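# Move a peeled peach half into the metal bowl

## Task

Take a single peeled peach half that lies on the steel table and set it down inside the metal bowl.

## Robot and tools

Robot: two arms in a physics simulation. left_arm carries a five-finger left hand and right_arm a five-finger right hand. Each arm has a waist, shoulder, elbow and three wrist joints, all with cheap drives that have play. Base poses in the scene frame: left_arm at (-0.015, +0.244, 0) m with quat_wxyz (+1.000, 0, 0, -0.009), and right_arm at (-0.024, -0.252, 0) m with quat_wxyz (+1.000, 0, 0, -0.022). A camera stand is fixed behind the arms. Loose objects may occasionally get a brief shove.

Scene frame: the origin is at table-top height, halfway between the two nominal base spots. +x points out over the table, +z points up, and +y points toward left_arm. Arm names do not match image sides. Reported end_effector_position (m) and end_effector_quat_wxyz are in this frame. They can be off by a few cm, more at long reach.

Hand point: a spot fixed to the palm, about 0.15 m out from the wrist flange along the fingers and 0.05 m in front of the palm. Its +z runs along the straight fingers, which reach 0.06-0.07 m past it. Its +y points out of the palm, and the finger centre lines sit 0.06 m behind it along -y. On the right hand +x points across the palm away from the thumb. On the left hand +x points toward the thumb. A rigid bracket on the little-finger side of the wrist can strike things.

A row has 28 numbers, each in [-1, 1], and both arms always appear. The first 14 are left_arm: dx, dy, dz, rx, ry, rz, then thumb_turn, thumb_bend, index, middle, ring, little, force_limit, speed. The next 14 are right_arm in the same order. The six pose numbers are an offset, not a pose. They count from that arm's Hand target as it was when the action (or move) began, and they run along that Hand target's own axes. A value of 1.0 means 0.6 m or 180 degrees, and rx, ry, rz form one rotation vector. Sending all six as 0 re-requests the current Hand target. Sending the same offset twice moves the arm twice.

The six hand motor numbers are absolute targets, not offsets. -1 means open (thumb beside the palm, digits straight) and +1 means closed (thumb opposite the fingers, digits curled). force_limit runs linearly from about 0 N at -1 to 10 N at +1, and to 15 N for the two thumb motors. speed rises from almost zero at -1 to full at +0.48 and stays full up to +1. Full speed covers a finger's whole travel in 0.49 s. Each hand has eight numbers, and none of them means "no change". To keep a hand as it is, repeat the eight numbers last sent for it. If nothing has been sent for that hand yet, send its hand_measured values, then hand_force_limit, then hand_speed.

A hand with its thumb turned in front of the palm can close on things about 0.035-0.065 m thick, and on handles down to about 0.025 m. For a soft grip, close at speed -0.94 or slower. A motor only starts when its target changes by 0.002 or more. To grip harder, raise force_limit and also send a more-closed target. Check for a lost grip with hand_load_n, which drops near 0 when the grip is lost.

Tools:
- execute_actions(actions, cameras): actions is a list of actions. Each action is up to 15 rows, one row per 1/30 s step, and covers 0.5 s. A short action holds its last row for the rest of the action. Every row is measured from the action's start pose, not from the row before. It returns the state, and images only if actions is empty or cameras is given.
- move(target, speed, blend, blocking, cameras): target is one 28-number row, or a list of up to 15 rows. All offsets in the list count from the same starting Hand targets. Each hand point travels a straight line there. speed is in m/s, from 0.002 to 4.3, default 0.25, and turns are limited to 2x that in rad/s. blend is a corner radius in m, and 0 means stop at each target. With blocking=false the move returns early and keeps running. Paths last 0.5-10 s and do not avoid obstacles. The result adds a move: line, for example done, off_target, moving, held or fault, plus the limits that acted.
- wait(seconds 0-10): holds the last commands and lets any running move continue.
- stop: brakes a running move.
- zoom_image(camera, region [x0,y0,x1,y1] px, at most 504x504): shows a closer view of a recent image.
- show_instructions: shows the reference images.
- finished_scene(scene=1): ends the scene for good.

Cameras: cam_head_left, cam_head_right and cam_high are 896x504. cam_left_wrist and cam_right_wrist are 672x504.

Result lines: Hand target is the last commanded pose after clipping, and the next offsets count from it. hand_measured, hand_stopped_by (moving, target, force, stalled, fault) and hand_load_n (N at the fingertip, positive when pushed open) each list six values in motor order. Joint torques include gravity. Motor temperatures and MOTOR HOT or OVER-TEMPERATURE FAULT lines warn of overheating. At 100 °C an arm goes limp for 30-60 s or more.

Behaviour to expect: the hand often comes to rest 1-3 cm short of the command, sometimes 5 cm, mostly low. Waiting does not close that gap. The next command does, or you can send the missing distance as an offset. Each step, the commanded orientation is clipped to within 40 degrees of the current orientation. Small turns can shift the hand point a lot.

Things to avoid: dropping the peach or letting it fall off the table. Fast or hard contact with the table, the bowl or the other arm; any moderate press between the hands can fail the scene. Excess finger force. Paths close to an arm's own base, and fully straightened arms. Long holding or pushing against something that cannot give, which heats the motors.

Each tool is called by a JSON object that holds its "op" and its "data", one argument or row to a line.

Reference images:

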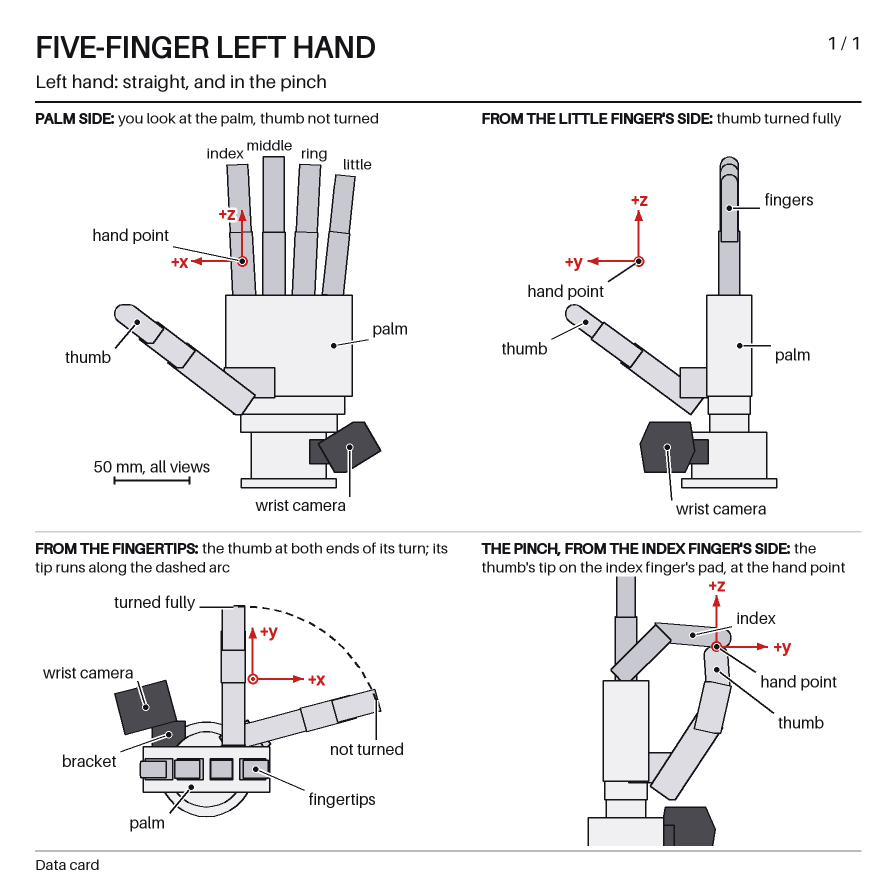

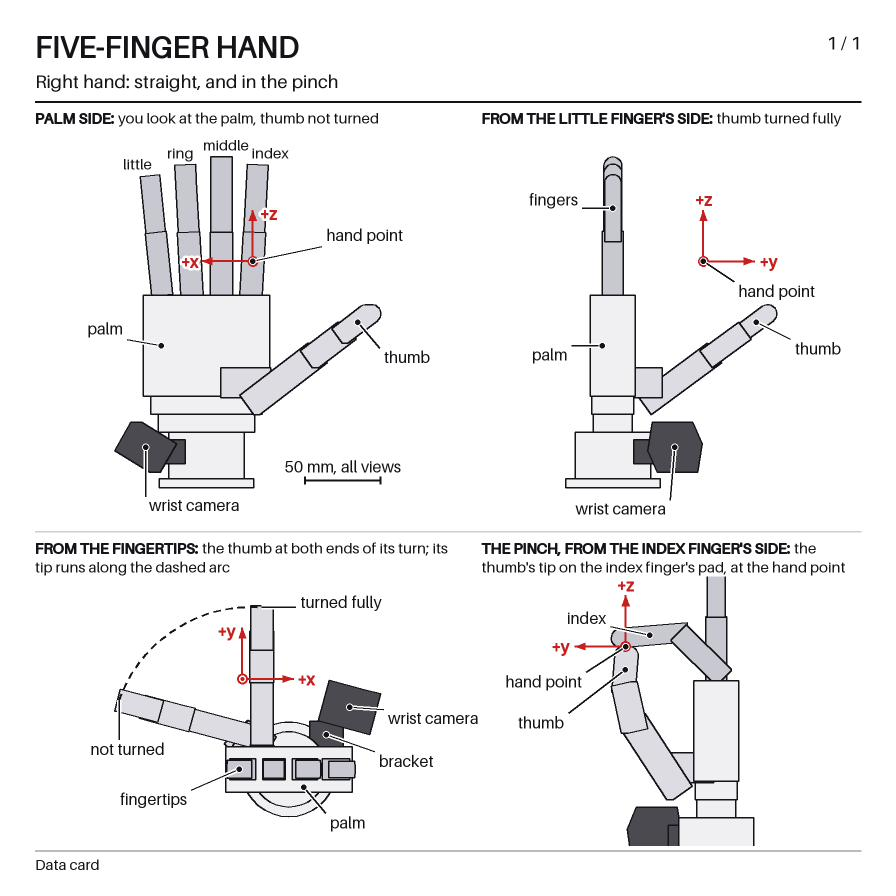

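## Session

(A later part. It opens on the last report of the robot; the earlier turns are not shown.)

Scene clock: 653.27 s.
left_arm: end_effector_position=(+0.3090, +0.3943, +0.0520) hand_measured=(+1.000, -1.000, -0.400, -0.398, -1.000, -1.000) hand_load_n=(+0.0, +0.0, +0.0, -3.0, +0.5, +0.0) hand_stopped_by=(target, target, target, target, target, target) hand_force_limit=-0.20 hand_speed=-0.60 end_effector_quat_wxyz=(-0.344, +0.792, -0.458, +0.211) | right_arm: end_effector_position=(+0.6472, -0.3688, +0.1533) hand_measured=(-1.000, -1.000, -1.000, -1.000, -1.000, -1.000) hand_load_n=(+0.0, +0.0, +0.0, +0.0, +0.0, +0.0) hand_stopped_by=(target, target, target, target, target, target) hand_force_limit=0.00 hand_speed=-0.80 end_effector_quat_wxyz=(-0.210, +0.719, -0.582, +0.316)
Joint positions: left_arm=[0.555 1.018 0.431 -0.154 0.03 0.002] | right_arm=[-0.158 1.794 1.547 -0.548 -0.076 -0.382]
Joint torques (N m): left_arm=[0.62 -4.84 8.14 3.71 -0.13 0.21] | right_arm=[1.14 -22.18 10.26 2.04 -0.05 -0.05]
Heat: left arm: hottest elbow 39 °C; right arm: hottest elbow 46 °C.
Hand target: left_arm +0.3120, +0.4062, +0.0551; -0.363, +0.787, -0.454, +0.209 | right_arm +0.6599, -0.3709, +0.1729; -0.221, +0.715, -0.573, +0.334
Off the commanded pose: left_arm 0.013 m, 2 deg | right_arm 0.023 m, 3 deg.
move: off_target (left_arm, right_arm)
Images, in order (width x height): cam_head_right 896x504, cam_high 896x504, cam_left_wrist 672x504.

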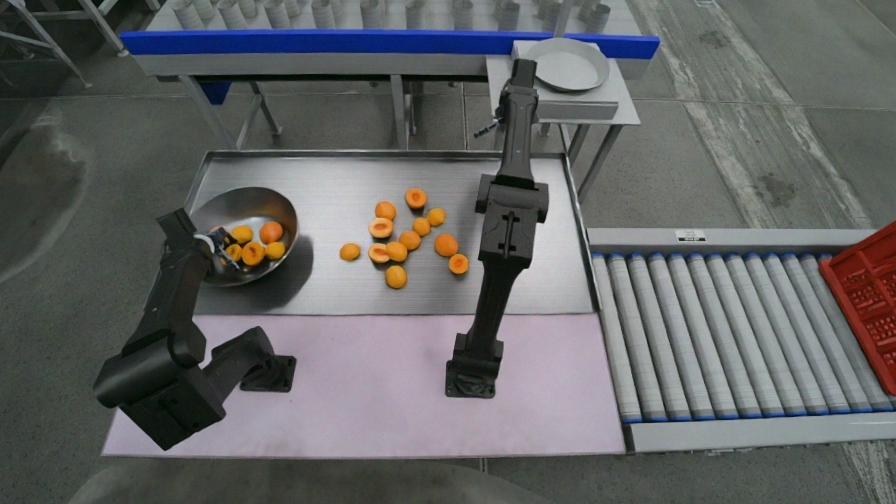

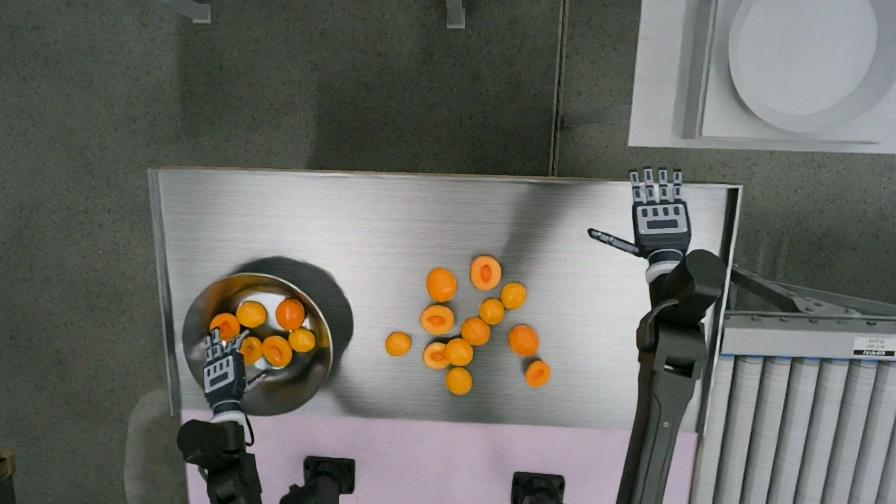

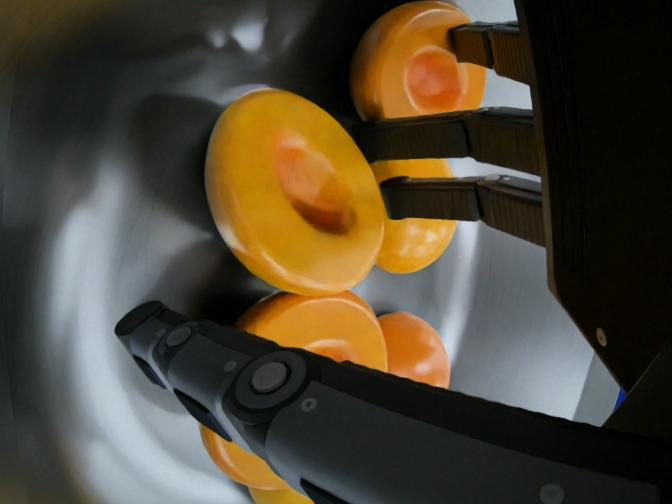

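{"op": "move", "data": {
  "target": [0,-0.19,-0.1625,0,0,0,1,-1,-0.4,-0.4,-1,-1,-0.2,-0.6,0,0,0,0,0,0,-1,-1,-1,-1,-1,-1,0,-0.8],
  "speed": 0.12,
  "cameras": ["cam_head_right", "cam_left_wrist", "cam_high"]
}}

{"op": "zoom_image", "data": {
  "camera": "cam_high",
  "region": [150, 260, 350, 440]
}}

Scene clock: 661.40 s.
left_arm: end_effector_position=(+0.3039, +0.3953, +0.1725) hand_measured=(+1.000, -1.000, -0.400, -0.400, -1.000, -1.000) hand_load_n=(+0.0, +0.0, +0.0, +0.0, +0.0, +0.0) hand_stopped_by=(target, target, target, target, target, target) hand_force_limit=-0.20 hand_speed=-0.60 end_effector_quat_wxyz=(-0.339, +0.797, -0.457, +0.201) | right_arm: end_effector_position=(+0.6472, -0.3688, +0.1533) hand_measured=(-1.000, -1.000, -1.000, -1.000, -1.000, -1.000) hand_load_n=(+0.0, +0.0, +0.0, +0.0, +0.0, +0.0) hand_stopped_by=(target, target, target, target, target, target) hand_force_limit=0.00 hand_speed=-0.80 end_effector_quat_wxyz=(-0.210, +0.719, -0.582, +0.316)
Joint positions: left_arm=[0.558 0.845 0.692 -0.607 0.018 0.002] | right_arm=[-0.158 1.794 1.547 -0.548 -0.076 -0.382]
Joint torques (N m): left_arm=[0.44 -5.07 14.15 1.13 -0.16 0.2] | right_arm=[1.03 -22.18 10.28 2.06 -0.06 -0.04]
Heat: left arm: hottest elbow 39 °C; right arm: hottest elbow 46 °C.
Hand target: left_arm +0.3121, +0.4060, +0.2051; -0.363, +0.787, -0.454, +0.209 | right_arm +0.6599, -0.3709, +0.1729; -0.221, +0.715, -0.573, +0.334
Off the commanded pose: left_arm 0.035 m, 3 deg | right_arm 0.023 m, 3 deg.
move: off_target (left_arm, right_arm)
Images, in order (width x height): cam_head_right 896x504, cam_high 896x504, cam_left_wrist 672x504.

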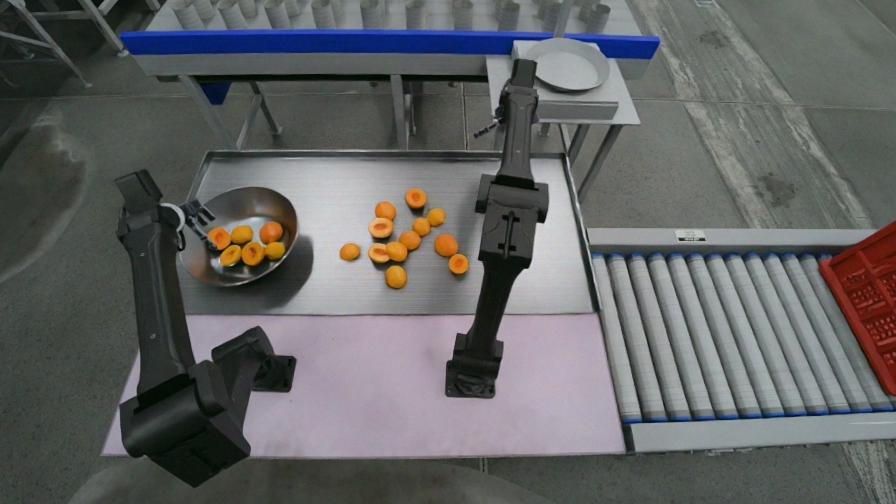

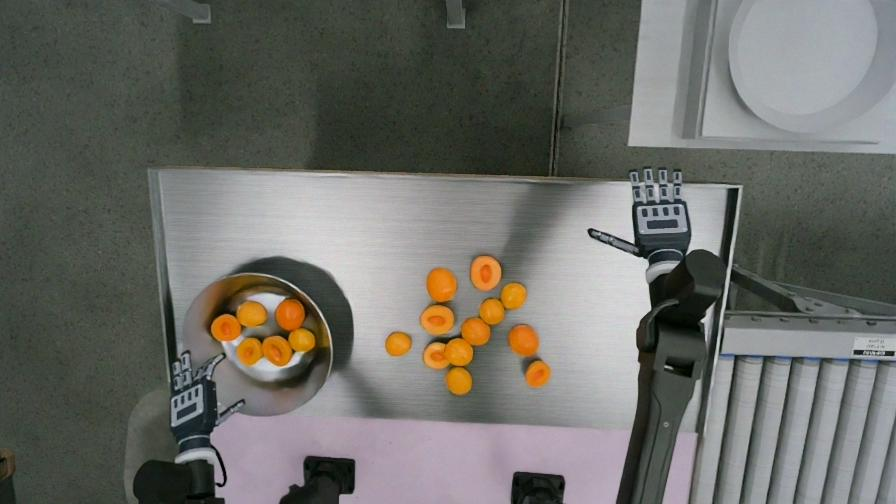

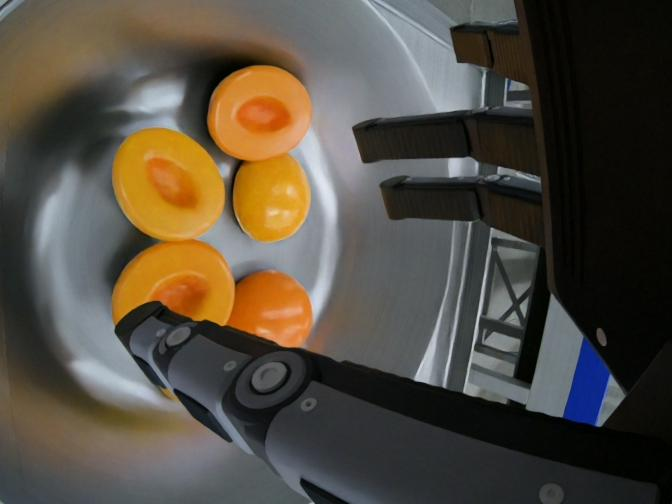

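Scaled by 2.520 from the camera's 896x504 image, which has a finer 1280x720 frame.

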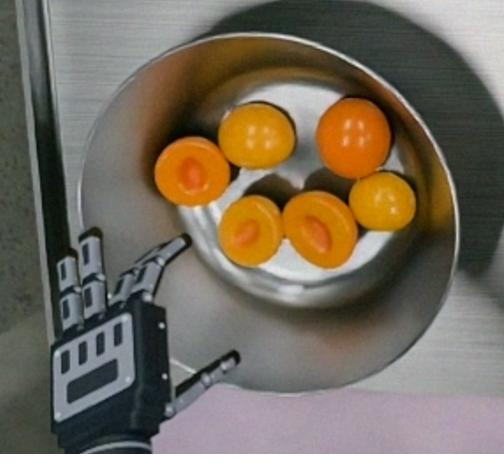

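The peach half is resting in the bowl with six halves there now, and the hand is clear of it.

{"op": "finished_scene", "data": {

}}

The scene is finished: the task was done.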